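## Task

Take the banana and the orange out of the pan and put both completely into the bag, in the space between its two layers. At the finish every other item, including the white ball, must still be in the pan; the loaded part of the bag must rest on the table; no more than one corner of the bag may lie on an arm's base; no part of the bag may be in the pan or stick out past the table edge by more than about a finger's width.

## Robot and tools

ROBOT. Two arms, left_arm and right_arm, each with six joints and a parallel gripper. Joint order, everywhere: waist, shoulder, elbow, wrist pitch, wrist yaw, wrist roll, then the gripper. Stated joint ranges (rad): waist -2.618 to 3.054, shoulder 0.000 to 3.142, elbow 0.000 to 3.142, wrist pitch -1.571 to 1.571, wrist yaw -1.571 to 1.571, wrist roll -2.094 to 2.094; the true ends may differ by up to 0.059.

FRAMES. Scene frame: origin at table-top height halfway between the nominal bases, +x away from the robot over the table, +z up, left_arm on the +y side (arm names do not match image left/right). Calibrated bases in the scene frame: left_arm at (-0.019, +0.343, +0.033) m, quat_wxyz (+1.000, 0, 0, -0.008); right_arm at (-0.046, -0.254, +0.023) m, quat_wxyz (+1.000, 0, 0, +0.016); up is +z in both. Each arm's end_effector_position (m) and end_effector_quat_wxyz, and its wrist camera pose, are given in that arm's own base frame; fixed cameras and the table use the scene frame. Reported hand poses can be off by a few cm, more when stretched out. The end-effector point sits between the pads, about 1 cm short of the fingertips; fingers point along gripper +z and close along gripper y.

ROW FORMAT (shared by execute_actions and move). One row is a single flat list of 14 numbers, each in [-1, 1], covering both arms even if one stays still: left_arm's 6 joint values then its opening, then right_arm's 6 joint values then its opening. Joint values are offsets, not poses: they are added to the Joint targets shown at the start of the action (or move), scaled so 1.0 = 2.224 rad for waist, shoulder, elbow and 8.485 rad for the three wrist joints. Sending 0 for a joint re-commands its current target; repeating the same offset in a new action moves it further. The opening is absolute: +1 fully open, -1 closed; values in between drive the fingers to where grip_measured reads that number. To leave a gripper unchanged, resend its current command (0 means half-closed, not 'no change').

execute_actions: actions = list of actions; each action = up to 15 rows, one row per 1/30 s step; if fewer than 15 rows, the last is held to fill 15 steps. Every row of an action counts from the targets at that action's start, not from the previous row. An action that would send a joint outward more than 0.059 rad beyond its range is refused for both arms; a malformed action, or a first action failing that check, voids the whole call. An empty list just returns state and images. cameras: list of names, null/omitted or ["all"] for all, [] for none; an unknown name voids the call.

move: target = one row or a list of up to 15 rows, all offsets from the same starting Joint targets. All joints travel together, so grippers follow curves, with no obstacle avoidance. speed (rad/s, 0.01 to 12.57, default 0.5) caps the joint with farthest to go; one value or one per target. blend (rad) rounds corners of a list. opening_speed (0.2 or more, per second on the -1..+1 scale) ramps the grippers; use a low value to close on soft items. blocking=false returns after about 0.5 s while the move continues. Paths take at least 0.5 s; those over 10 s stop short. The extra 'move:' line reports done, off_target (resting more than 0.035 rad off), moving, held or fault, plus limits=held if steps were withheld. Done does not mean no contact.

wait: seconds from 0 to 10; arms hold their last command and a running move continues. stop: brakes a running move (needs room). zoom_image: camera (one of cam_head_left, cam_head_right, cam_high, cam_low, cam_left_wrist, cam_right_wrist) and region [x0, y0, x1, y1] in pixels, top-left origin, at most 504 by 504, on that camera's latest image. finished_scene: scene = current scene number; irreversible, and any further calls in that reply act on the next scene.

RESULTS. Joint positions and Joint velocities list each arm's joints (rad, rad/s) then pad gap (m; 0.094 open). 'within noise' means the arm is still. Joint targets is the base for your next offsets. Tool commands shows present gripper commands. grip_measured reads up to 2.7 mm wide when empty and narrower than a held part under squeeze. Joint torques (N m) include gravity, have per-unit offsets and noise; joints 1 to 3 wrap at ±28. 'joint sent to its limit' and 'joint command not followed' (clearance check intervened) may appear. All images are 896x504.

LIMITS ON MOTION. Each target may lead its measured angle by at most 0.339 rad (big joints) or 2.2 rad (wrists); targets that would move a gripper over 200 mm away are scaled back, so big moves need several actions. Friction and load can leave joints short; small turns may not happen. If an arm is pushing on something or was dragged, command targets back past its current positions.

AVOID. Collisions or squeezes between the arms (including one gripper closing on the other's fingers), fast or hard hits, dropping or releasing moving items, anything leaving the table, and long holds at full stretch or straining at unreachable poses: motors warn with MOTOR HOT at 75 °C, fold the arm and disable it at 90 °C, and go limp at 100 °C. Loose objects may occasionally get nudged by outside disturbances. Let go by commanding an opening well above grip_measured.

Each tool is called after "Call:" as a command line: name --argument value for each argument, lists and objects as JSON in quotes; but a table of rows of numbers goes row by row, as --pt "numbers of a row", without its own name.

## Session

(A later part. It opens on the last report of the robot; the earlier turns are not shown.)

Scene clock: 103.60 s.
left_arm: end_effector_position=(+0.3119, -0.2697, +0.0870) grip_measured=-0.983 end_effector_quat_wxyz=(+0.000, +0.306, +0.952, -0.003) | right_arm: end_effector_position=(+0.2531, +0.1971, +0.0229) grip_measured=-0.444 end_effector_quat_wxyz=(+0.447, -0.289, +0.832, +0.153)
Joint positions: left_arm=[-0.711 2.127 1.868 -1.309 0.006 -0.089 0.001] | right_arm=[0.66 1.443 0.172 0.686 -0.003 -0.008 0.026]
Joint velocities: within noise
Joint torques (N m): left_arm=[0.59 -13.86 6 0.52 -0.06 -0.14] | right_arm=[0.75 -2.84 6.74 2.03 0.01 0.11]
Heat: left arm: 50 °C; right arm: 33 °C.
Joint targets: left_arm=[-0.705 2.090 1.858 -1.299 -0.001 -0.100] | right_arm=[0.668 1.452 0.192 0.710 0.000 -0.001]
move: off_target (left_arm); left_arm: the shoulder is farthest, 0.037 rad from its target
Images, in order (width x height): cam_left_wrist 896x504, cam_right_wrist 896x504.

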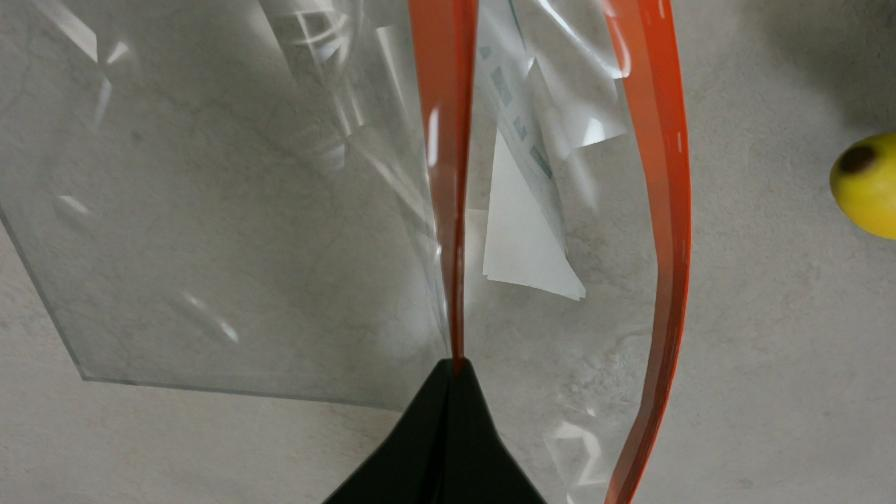

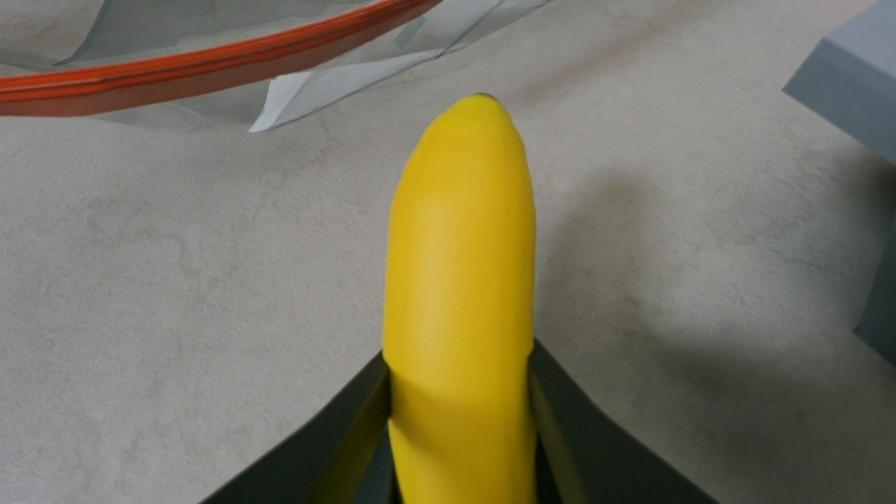

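Call:
move --target '[0,0,0,0,0,0,-1,0.0675,-0.02,0.0,0,0,0,-0.6]' --speed 0.3 --cameras '["cam_right_wrist","cam_left_wrist","cam_high"]'

Call:
zoom_image --camera "cam_high" --region '[370, 220, 570, 370]'

Scene clock: 104.73 s.
left_arm: end_effector_position=(+0.3119, -0.2697, +0.0870) grip_measured=-0.983 end_effector_quat_wxyz=(+0.000, +0.306, +0.952, -0.003) | right_arm: end_effector_position=(+0.2217, +0.2341, +0.0278) grip_measured=-0.444 end_effector_quat_wxyz=(+0.441, -0.350, +0.805, +0.189)
Joint positions: left_arm=[-0.711 2.127 1.868 -1.309 0.006 -0.089 0.001] | right_arm=[0.811 1.429 0.172 0.688 -0.003 -0.007 0.026]
Joint velocities: within noise
Joint torques (N m): left_arm=[0.64 -13.85 6.04 0.52 -0.06 -0.13] | right_arm=[0.7 -5.39 6.79 2.01 0.01 0.11]
Heat: left arm: 50 °C; right arm: 33 °C.
Joint targets: left_arm=[-0.705 2.090 1.858 -1.299 -0.001 -0.100] | right_arm=[0.818 1.407 0.192 0.710 0.000 -0.001]
move: off_target (left_arm); left_arm: the shoulder is farthest, 0.037 rad from its target
Images, in order (width x height): cam_high 896x504, cam_left_wrist 896x504, cam_right_wrist 896x504.

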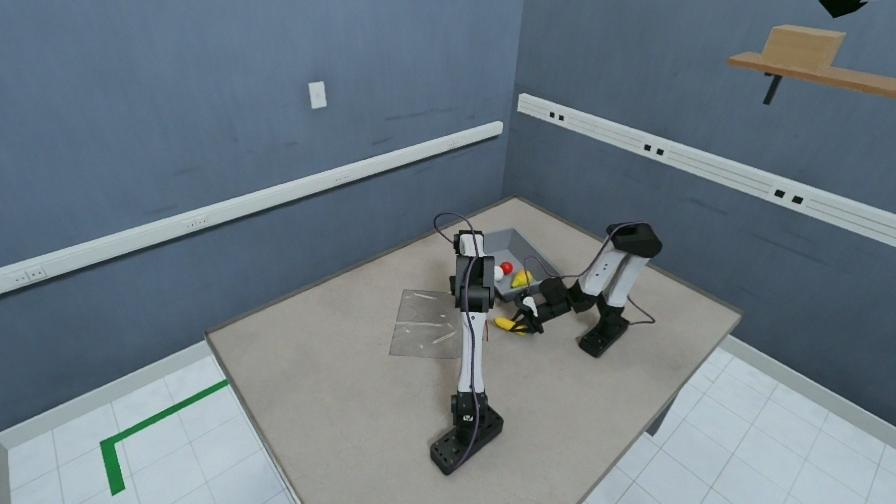

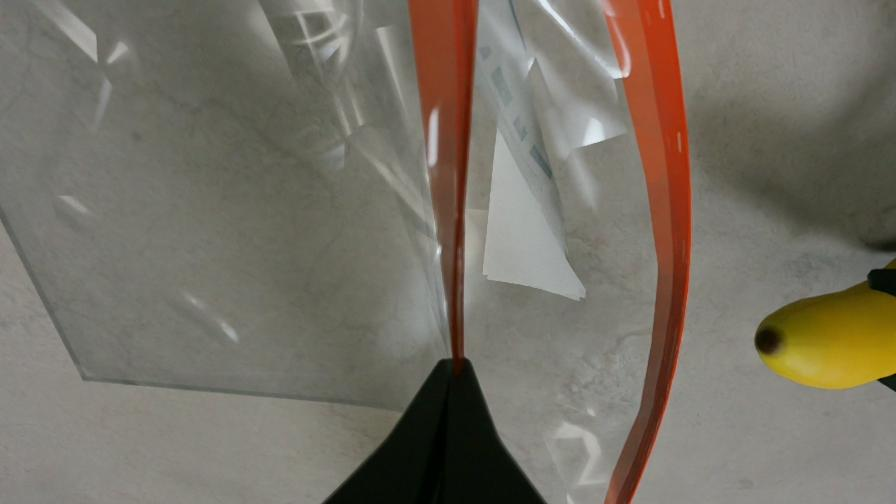

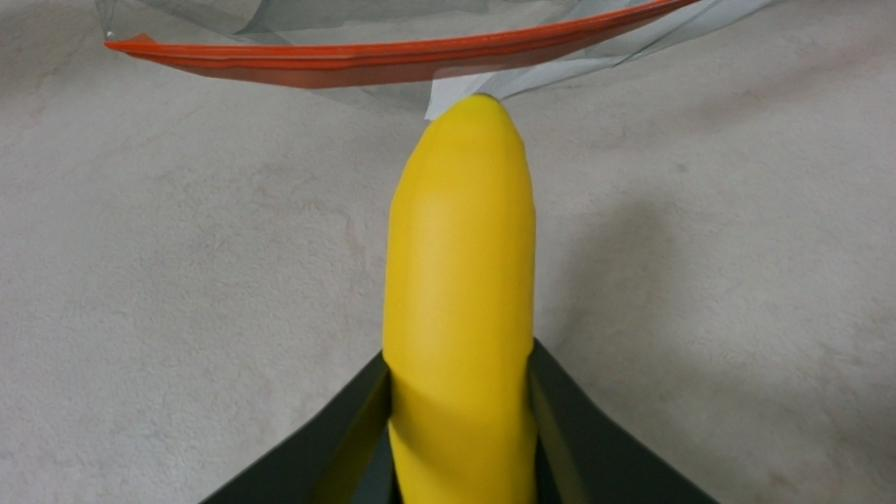

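Scaled by 2.520 from the camera's 896x504 image, which has a finer 1280x720 frame.

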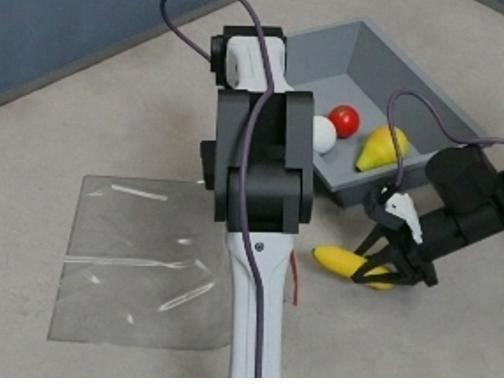

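Call:
move --target '[0,0.0045,-0.0396,0.0111,0,0,-1,0,0,0.0,0,0,0,-0.6]' --speed 0.15 --cameras '["cam_right_wrist","cam_left_wrist","cam_low"]'

Call:
zoom_image --camera "cam_low" --region '[300, 240, 560, 390]'

Scene clock: 106.40 s.
left_arm: end_effector_position=(+0.3116, -0.2694, +0.0654) grip_measured=-0.983 end_effector_quat_wxyz=(+0.003, +0.306, +0.952, -0.004) | right_arm: end_effector_position=(+0.2217, +0.2341, +0.0278) grip_measured=-0.444 end_effector_quat_wxyz=(+0.441, -0.350, +0.805, +0.189)
Joint positions: left_arm=[-0.711 2.125 1.779 -1.216 0.006 -0.089 0.001] | right_arm=[0.811 1.429 0.172 0.688 -0.003 -0.007 0.026]
Joint velocities: within noise
Joint torques (N m): left_arm=[0.59 -12.89 6.04 0.52 -0.05 -0.14] | right_arm=[0.7 -5.41 6.82 2.01 0.01 0.11]
Heat: left arm: 49 °C; right arm: 33 °C.
Joint targets: left_arm=[-0.705 2.100 1.770 -1.205 -0.001 -0.100] | right_arm=[0.818 1.407 0.192 0.710 0.000 -0.001]
move: done
Images, in order (width x height): cam_low 896x504, cam_left_wrist 896x504, cam_right_wrist 896x504.

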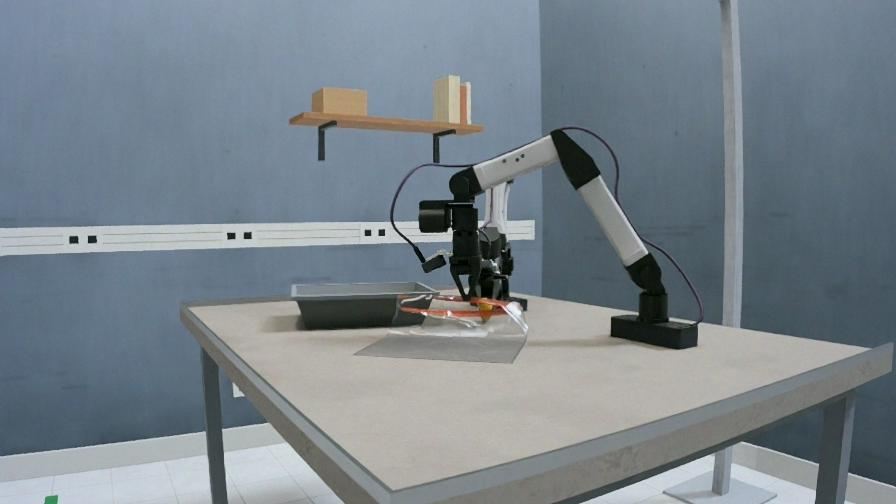

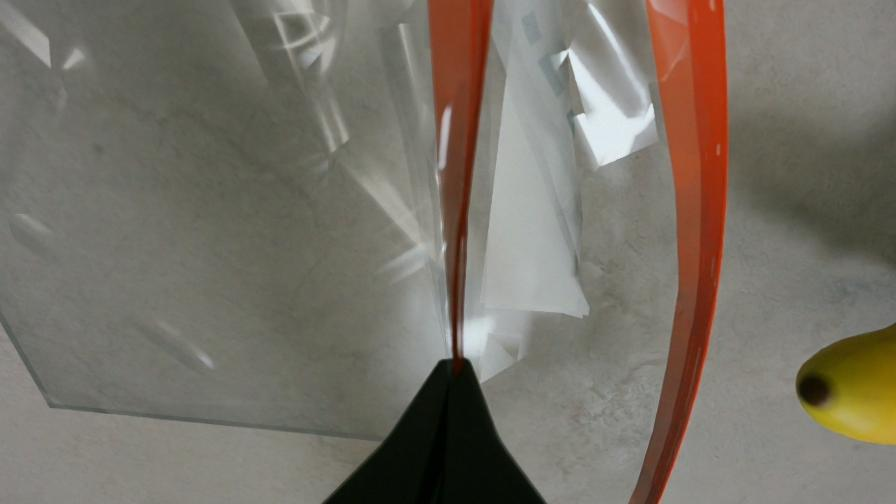

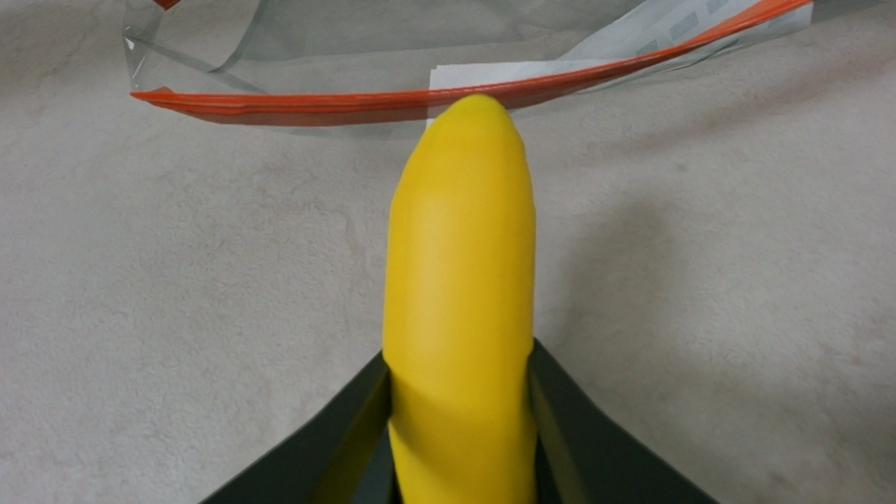

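Scaled by 1.938 from the camera's 896x504 image, which has a finer 1280x720 frame.

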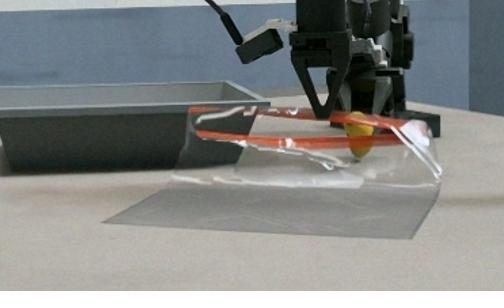

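Call:
move --pt "0 0 0 0 0 0 -1 -0.0333 -0.1389 0.0346 -0.0648 0 0 -0.6" --pt "0 0 0 0 0 0 -1 -0.0234 -0.013 0.0823 -0.0382 0 0 -0.6" --speed 0.3 --cameras '["cam_right_wrist","cam_left_wrist","cam_low"]'

Call:
zoom_image --camera "cam_low" --region '[300, 240, 560, 390]'

Scene clock: 110.83 s.
left_arm: end_effector_position=(+0.3118, -0.2696, +0.0654) grip_measured=-0.983 end_effector_quat_wxyz=(+0.003, +0.306, +0.952, -0.005) | right_arm: end_effector_position=(+0.2473, +0.2349, +0.0442) grip_measured=-0.444 end_effector_quat_wxyz=(+0.409, -0.336, +0.833, +0.163)
Joint positions: left_arm=[-0.711 2.125 1.779 -1.215 0.006 -0.089 0.001] | right_arm=[0.758 1.37 0.349 0.362 -0.003 -0.007 0.026]
Joint velocities: within noise
Joint torques (N m): left_arm=[0.62 -12.94 6.04 0.54 -0.06 -0.13] | right_arm=[0.75 -3.25 8.29 1.92 0 0.11]
Heat: left arm: 49 °C; right arm: 34 °C.
Joint targets: left_arm=[-0.705 2.100 1.770 -1.205 -0.001 -0.100] | right_arm=[0.765 1.378 0.375 0.386 0.000 -0.001]
move: done
Images, in order (width x height): cam_low 896x504, cam_left_wrist 896x504, cam_right_wrist 896x504.

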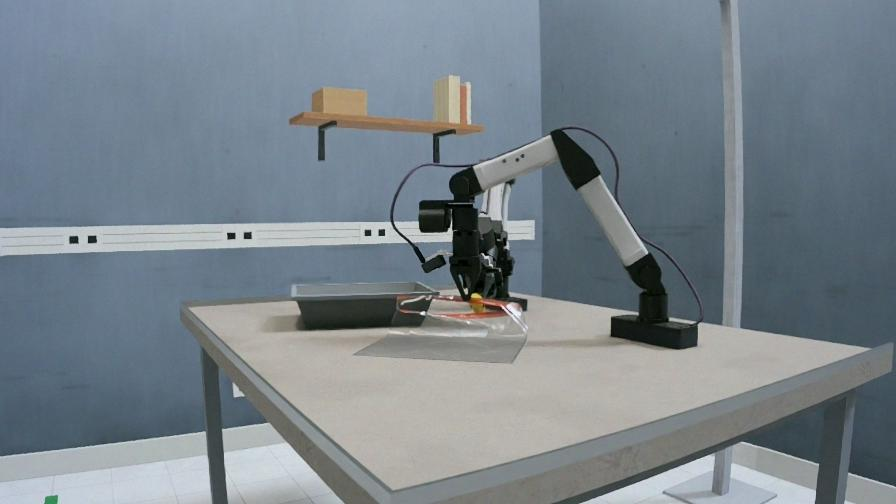

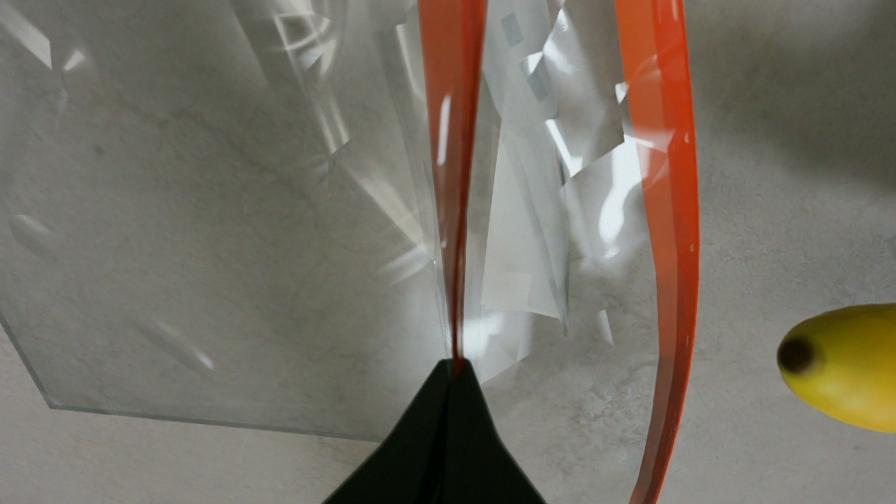

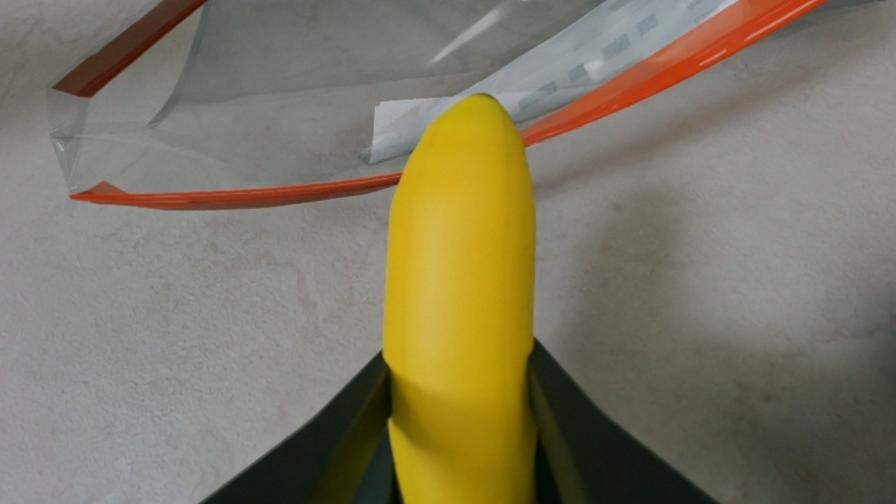

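Scaled by 1.938 from the camera's 896x504 image, which has a finer 1280x720 frame.

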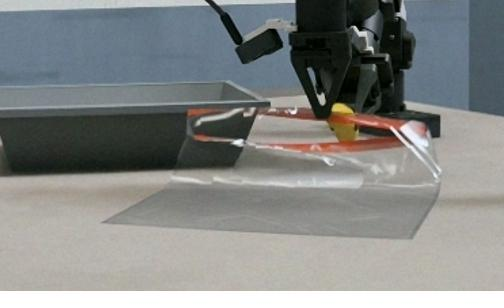

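Call:
execute_actions --actions '[]'

Scene clock: 111.87 s.
left_arm: end_effector_position=(+0.3118, -0.2696, +0.0654) grip_measured=-0.983 end_effector_quat_wxyz=(+0.003, +0.306, +0.952, -0.005) | right_arm: end_effector_position=(+0.2474, +0.2350, +0.0444) grip_measured=-0.444 end_effector_quat_wxyz=(+0.410, -0.336, +0.832, +0.163)
Joint positions: left_arm=[-0.711 2.125 1.779 -1.215 0.006 -0.089 0.001] | right_arm=[0.758 1.37 0.349 0.363 -0.003 -0.007 0.026]
Joint velocities: within noise
Joint torques (N m): left_arm=[0.61 -12.97 6.05 0.53 -0.06 -0.14] | right_arm=[0.75 -3.23 8.29 1.94 0 0.11]
Heat: left arm: 49 °C; right arm: 34 °C.
Joint targets: left_arm=[-0.705 2.100 1.770 -1.205 -0.001 -0.100] | right_arm=[0.765 1.378 0.375 0.386 0.000 -0.001]
Tool commands: left_gripper/opening=-1.0 right_gripper/opening=-0.6

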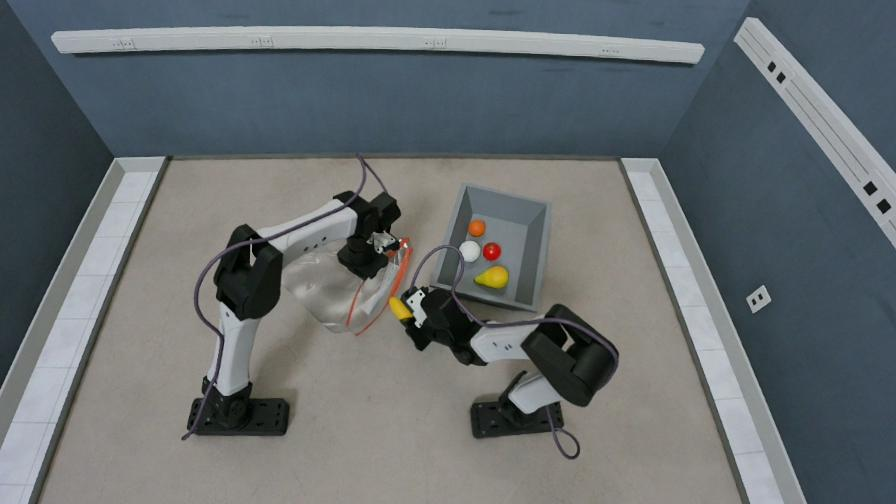

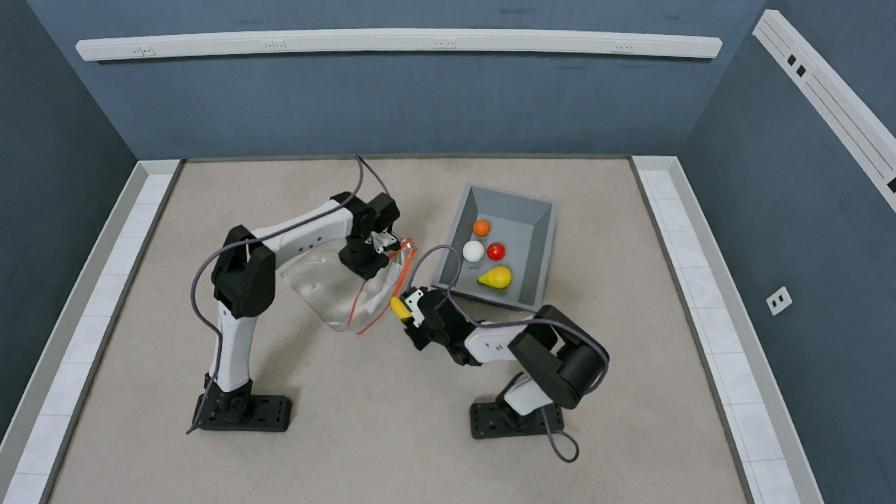

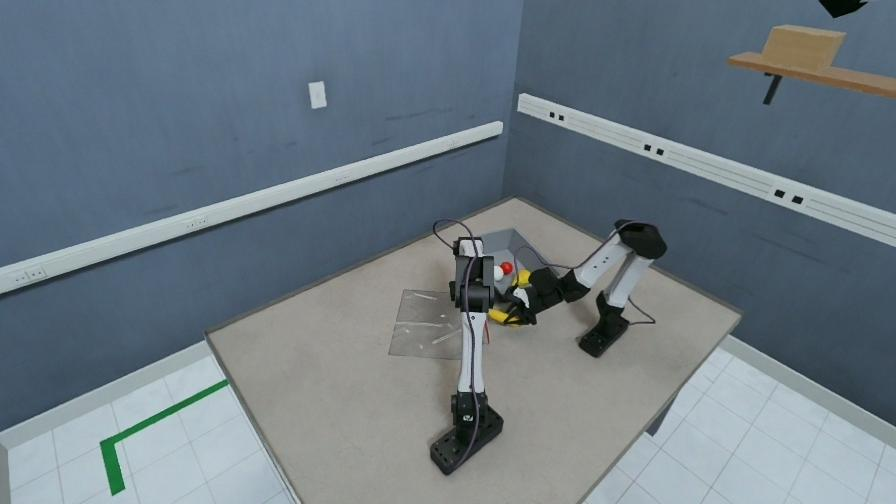

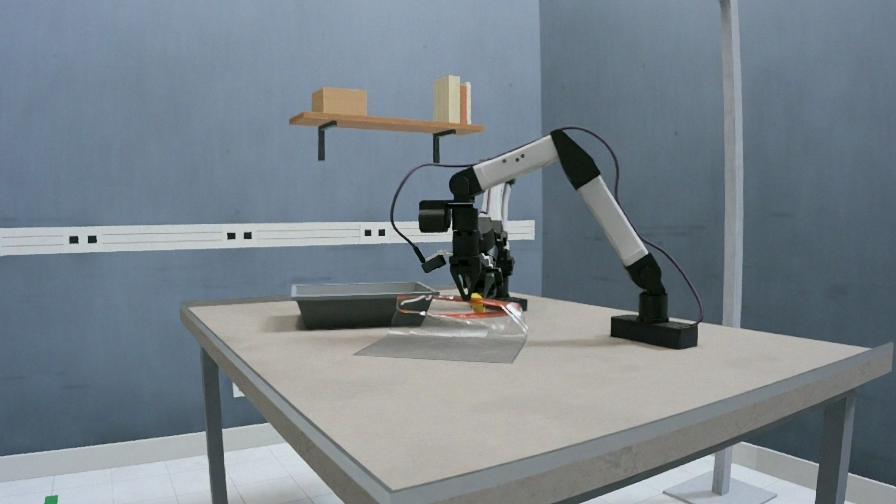

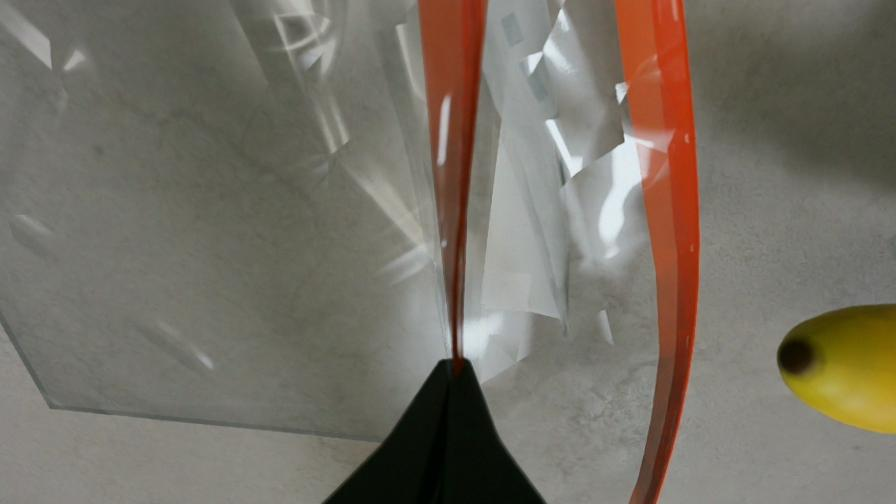

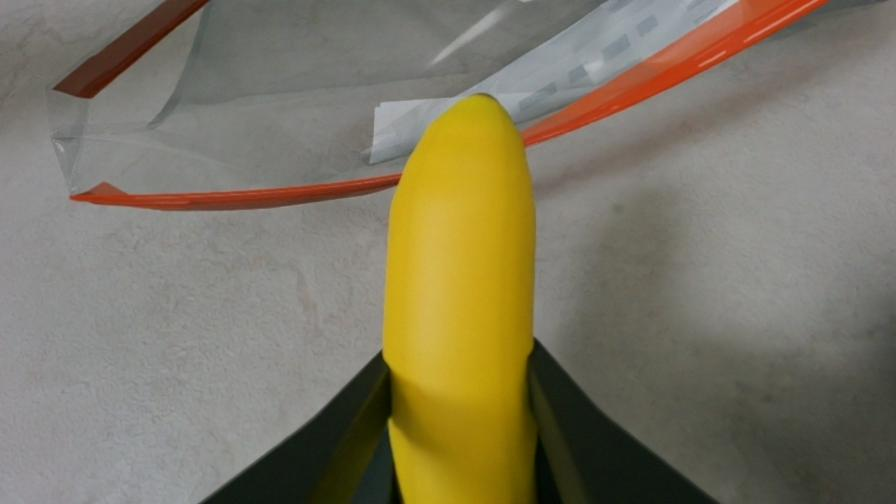

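Call:
move --target '[0,0,0,0,0,0,-1,0.011,0.0868,0.0926,-0.0137,0,0,-0.6]' --speed 0.2 --cameras '["cam_left_wrist","cam_right_wrist","cam_low"]'

Scene clock: 114.03 s.
left_arm: end_effector_position=(+0.3118, -0.2696, +0.0654) grip_measured=-0.983 end_effector_quat_wxyz=(+0.003, +0.306, +0.952, -0.005) | right_arm: end_effector_position=(+0.2697, +0.2690, +0.0368) grip_measured=-0.444 end_effector_quat_wxyz=(+0.373, -0.353, +0.844, +0.154)
Joint positions: left_arm=[-0.711 2.125 1.779 -1.215 0.006 -0.089 0.001] | right_arm=[0.783 1.562 0.556 0.265 -0.003 -0.007 0.026]
Joint velocities: within noise
Joint torques (N m): left_arm=[0.62 -12.9 6.05 0.53 -0.05 -0.13] | right_arm=[0.73 -4.75 8.23 1.66 0.01 0.11]
Heat: left arm: 48 °C; right arm: 34 °C.
Joint targets: left_arm=[-0.705 2.100 1.770 -1.205 -0.001 -0.100] | right_arm=[0.790 1.571 0.581 0.270 0.000 -0.001]
move: done
Images, in order (width x height): cam_low 896x504, cam_left_wrist 896x504, cam_right_wrist 896x504.

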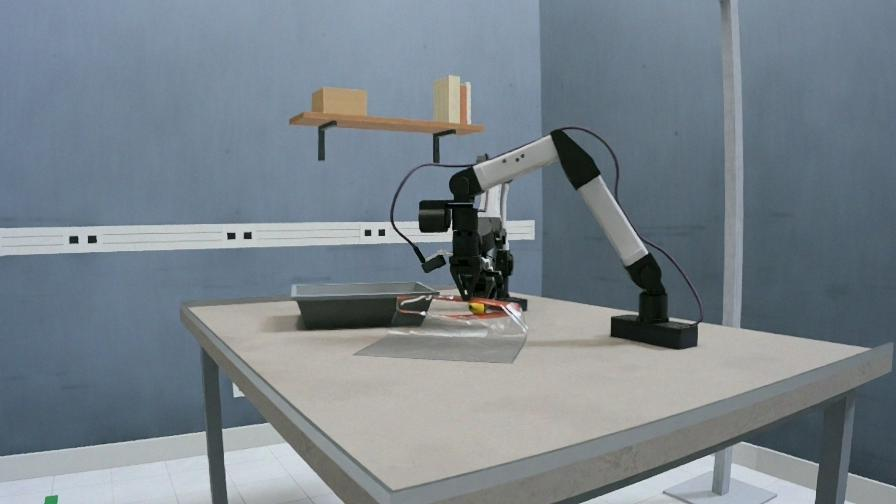

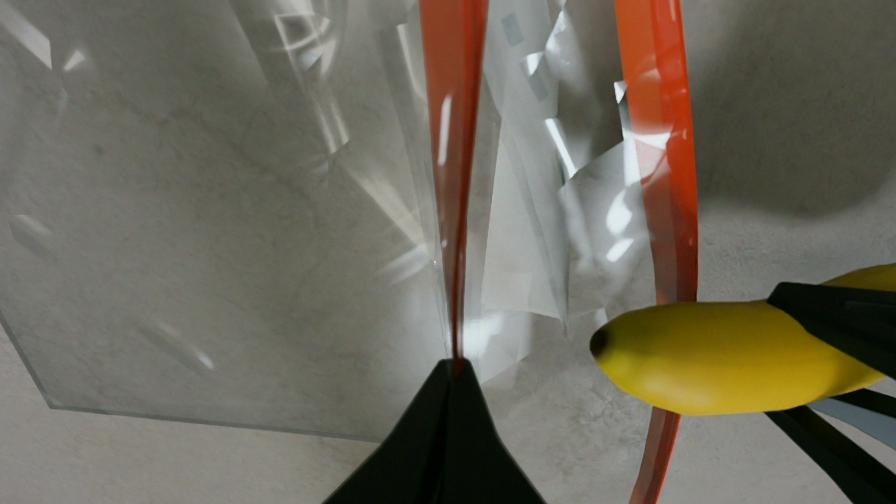

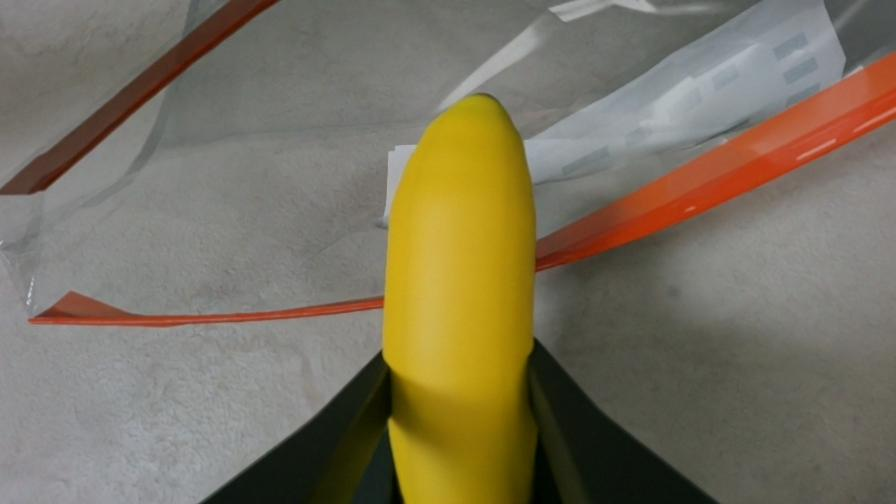

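Call:
move --target '[0,0,0,0,0,0,-1,0.0045,0.0643,0.0701,-0.0015,0,0,-0.6]' --speed 0.15 --cameras '["cam_left_wrist","cam_right_wrist","cam_low"]'

Scene clock: 115.67 s.
left_arm: end_effector_position=(+0.3144, -0.2665, +0.0654) grip_measured=-0.983 end_effector_quat_wxyz=(+0.004, +0.302, +0.953, -0.002) | right_arm: end_effector_position=(+0.2938, +0.2987, +0.0347) grip_measured=-0.444 end_effector_quat_wxyz=(+0.368, -0.357, +0.844, +0.154)
Joint positions: left_arm=[-0.703 2.125 1.779 -1.215 -0.001 -0.089 0.001] | right_arm=[0.792 1.705 0.71 0.246 -0.003 -0.007 0.026]
Joint velocities: within noise
Joint torques (N m): left_arm=[0.05 -12.94 6.08 0.53 0.01 -0.14] | right_arm=[0.76 -6.12 8.44 1.73 0.01 0.11]
Heat: left arm: 48 °C; right arm: 34 °C.
Joint targets: left_arm=[-0.705 2.100 1.770 -1.205 -0.001 -0.100] | right_arm=[0.800 1.714 0.737 0.257 0.000 -0.001]
move: done
Images, in order (width x height): cam_low 896x504, cam_left_wrist 896x504, cam_right_wrist 896x504.

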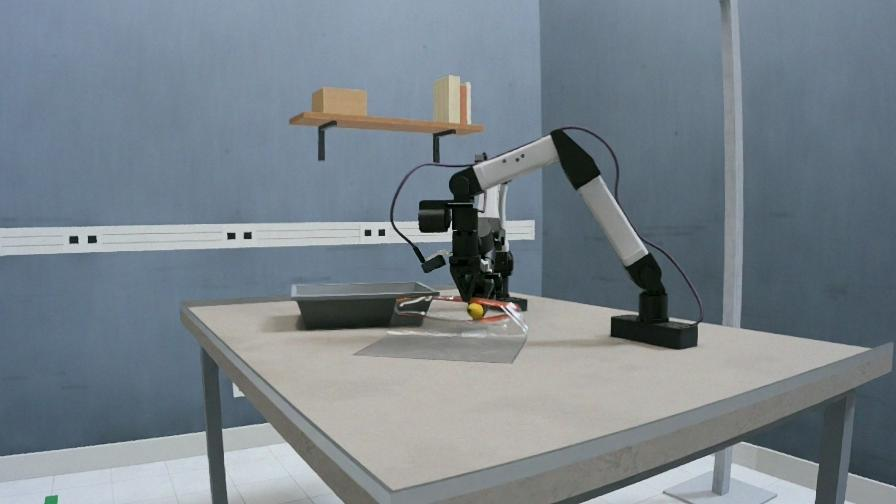

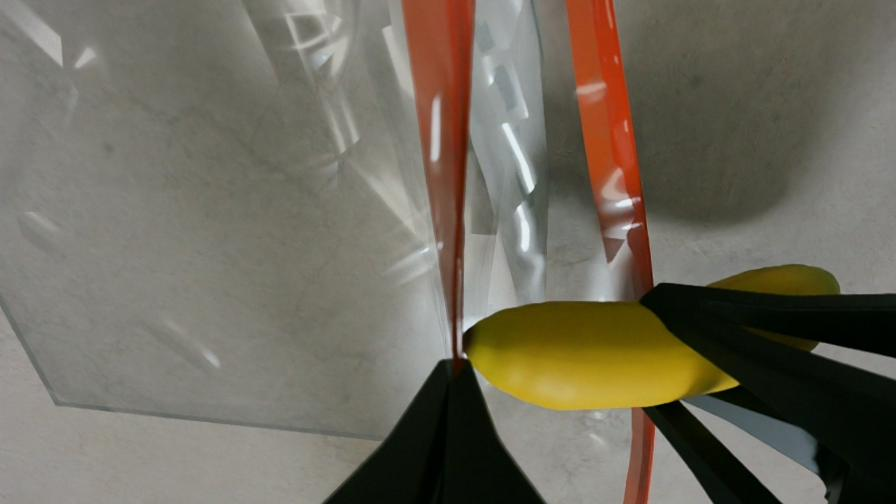

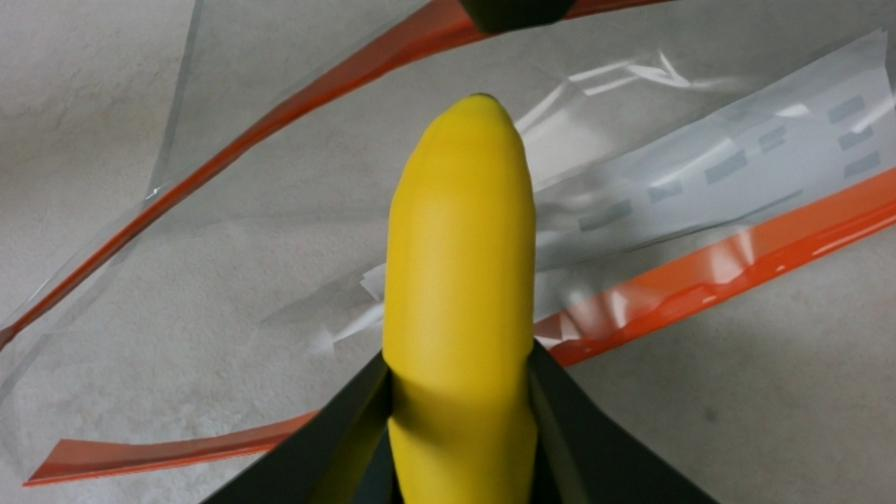

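Call:
move --pt "0 0 0 0 0 0 -1 0 -0.0787 -0.0625 -0.0042 0 0 -0.6" --pt "0 0 0 0 0 0 -1 0.018 -0.0787 -0.0625 -0.0042 0 0 -0.6" --pt "0 0 0 0 0 0 -1 0.018 -0.0126 0.0067 -0.0051 0 0 -0.6" --speed 0.15 --blend 0.02 --cameras '["cam_left_wrist","cam_right_wrist","cam_low"]'

Scene clock: 123.17 s.
left_arm: end_effector_position=(+0.3185, -0.2621, +0.0654) grip_measured=-0.983 end_effector_quat_wxyz=(+0.008, +0.299, +0.954, +0.006) | right_arm: end_effector_position=(+0.2777, +0.3067, +0.0388) grip_measured=-0.444 end_effector_quat_wxyz=(+0.357, -0.376, +0.840, +0.158)
Joint positions: left_arm=[-0.696 2.125 1.779 -1.214 -0.018 -0.089 0.001] | right_arm=[0.834 1.674 0.715 0.191 -0.003 -0.006 0.026]
Joint velocities: within noise
Joint torques (N m): left_arm=[-0.51 -12.93 6.02 0.52 0.14 -0.14] | right_arm=[0.64 -5.72 9.5 1.83 0.02 0.11]
Heat: left arm: 47 °C; right arm: 34 °C.
Joint targets: left_arm=[-0.705 2.100 1.770 -1.205 -0.001 -0.100] | right_arm=[0.840 1.687 0.752 0.213 0.000 -0.001]
move: off_target (right_arm); right_arm: the elbow is farthest, 0.037 rad from its target
Images, in order (width x height): cam_low 896x504, cam_left_wrist 896x504, cam_right_wrist 896x504.

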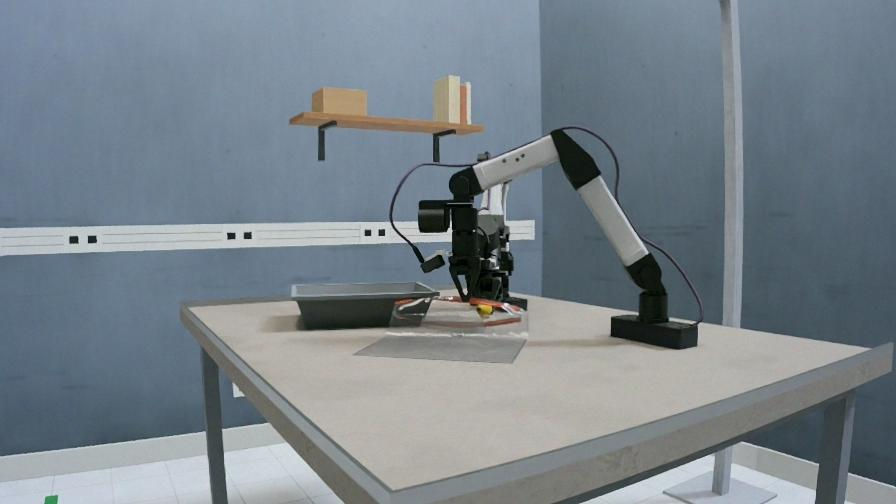

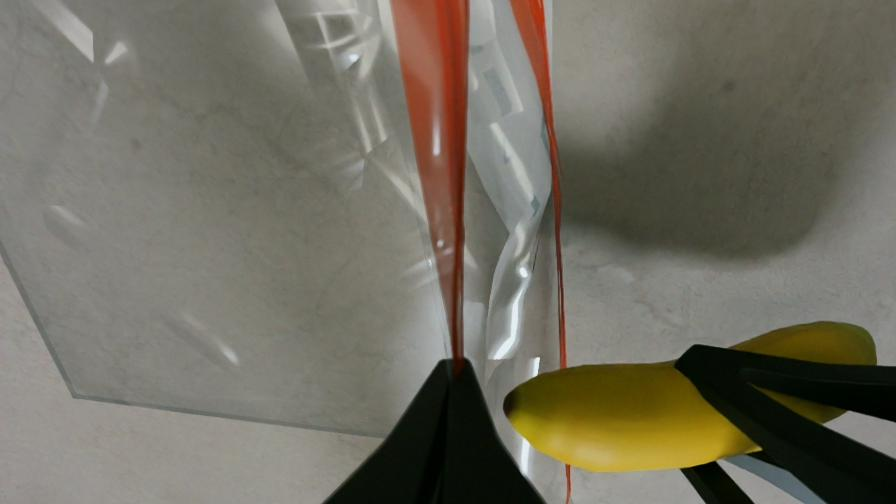

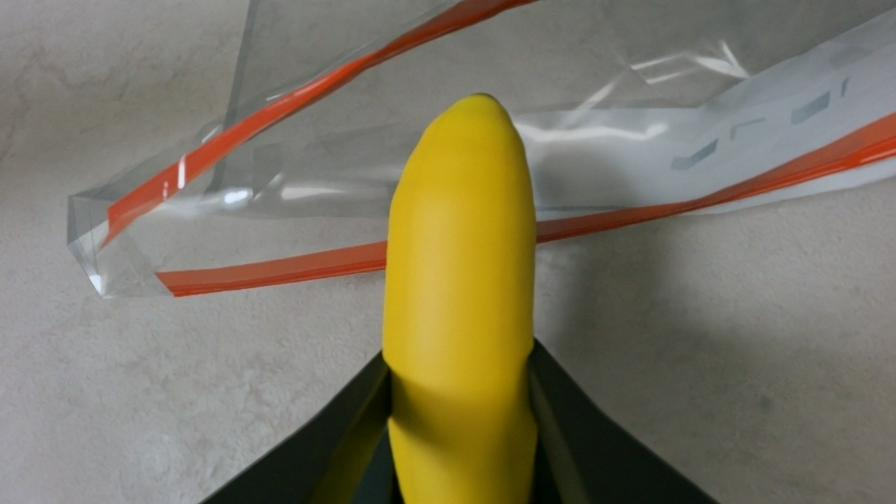

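Call:
zoom_image --camera "cam_low" --region '[340, 270, 560, 390]'

Call:
zoom_image --camera "cam_head_left" --region '[260, 180, 480, 380]'

Scaled by 2.291 from the camera's 896x504 image, which has a finer 1280x720 frame.

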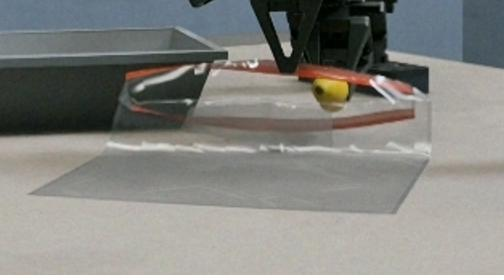

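This scene's latest camera images include none from cam_head_left. They are from: cam_low, cam_left_wrist, cam_right_wrist. cam_head_left's image comes with the result of a call that names it in "cameras".

Call:
move --pt "0 0 0 0 0 0 -1 0 0.0013 0.0454 -0.0243 0 0 -0.6" --pt "0 0 0 0 0 0 -1 0.005 0.0320 0.079 -0.0257 0 0 -0.6" --speed 0.12 --cameras '["cam_left_wrist","cam_right_wrist","cam_low","cam_head_left"]'

Call:
zoom_image --camera "cam_low" --region '[340, 270, 560, 390]'

Scene clock: 126.70 s.
left_arm: end_effector_position=(+0.3260, -0.2541, +0.0648) grip_measured=-0.983 end_effector_quat_wxyz=(+0.018, +0.295, +0.955, +0.025) | right_arm: end_effector_position=(+0.2823, +0.3171, +0.0347) grip_measured=-0.444 end_effector_quat_wxyz=(+0.298, -0.386, +0.862, +0.134)
Joint positions: left_arm=[-0.687 2.125 1.775 -1.207 -0.06 -0.087 0.001] | right_arm=[0.844 1.748 0.893 -0.049 0 0.001 0.026]
Joint velocities: within noise
Joint torques (N m): left_arm=[-1.2 -12.94 6.45 0.47 0.53 -0.17] | right_arm=[0.73 -6.74 9.5 1.88 -0.02 0.02]
Heat: left arm: 47 °C; right arm: 34 °C.
Joint targets: left_arm=[-0.705 2.100 1.770 -1.205 0.000 -0.100] | right_arm=[0.851 1.758 0.928 -0.005 0.000 -0.001]
move: off_target (left_arm, right_arm); left_arm: the wrist yaw is farthest, 0.059 rad from its target; right_arm: the wrist pitch is farthest, 0.044 rad from its target
Images, in order (width x height): cam_head_left 896x504, cam_low 896x504, cam_left_wrist 896x504, cam_right_wrist 896x504.

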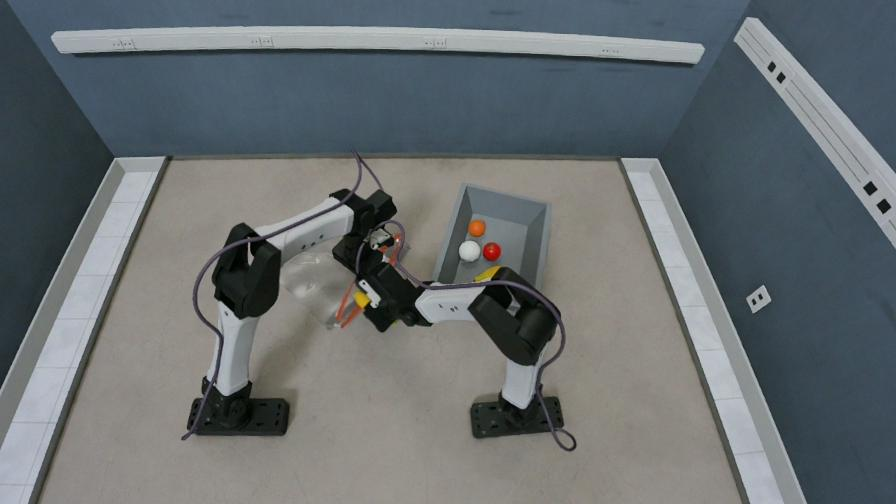

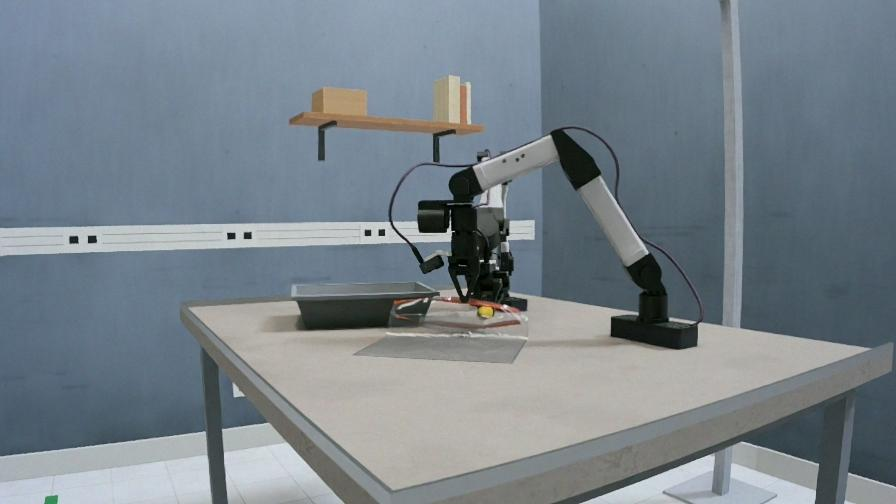

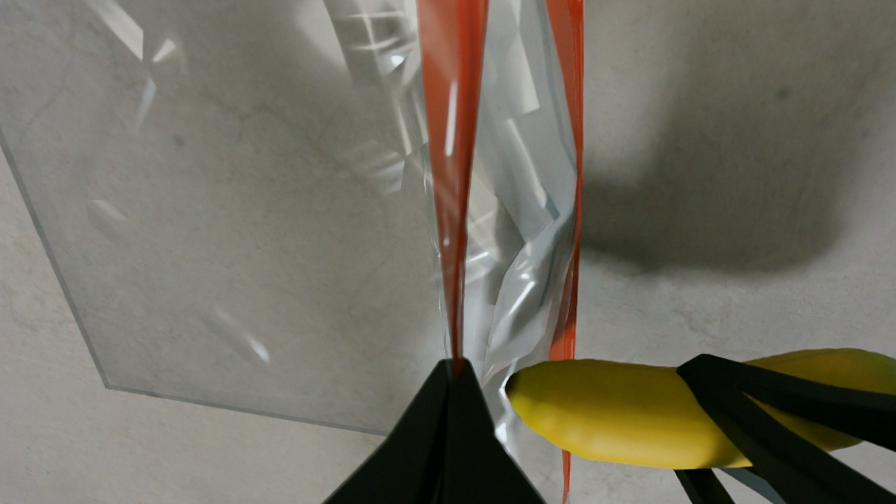

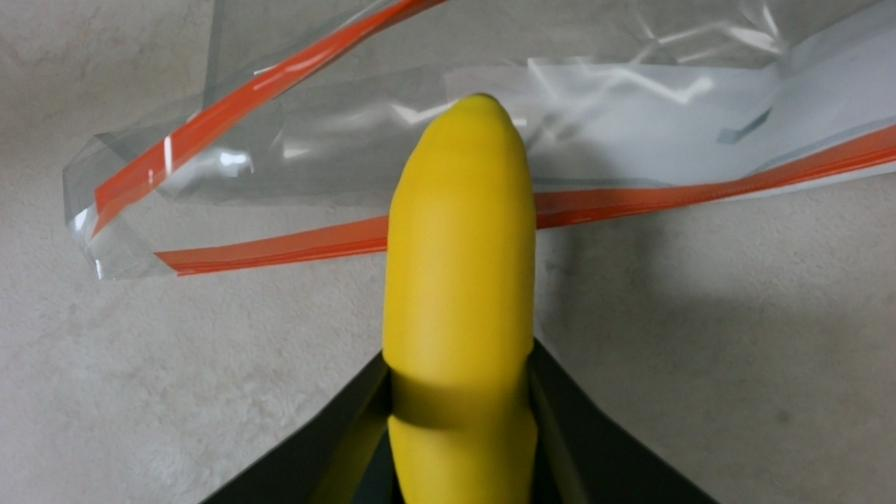

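Scaled by 2.291 from the camera's 896x504 image, which has a finer 1280x720 frame.

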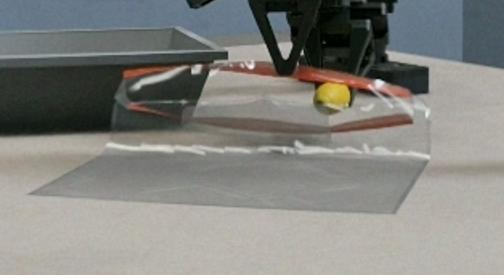

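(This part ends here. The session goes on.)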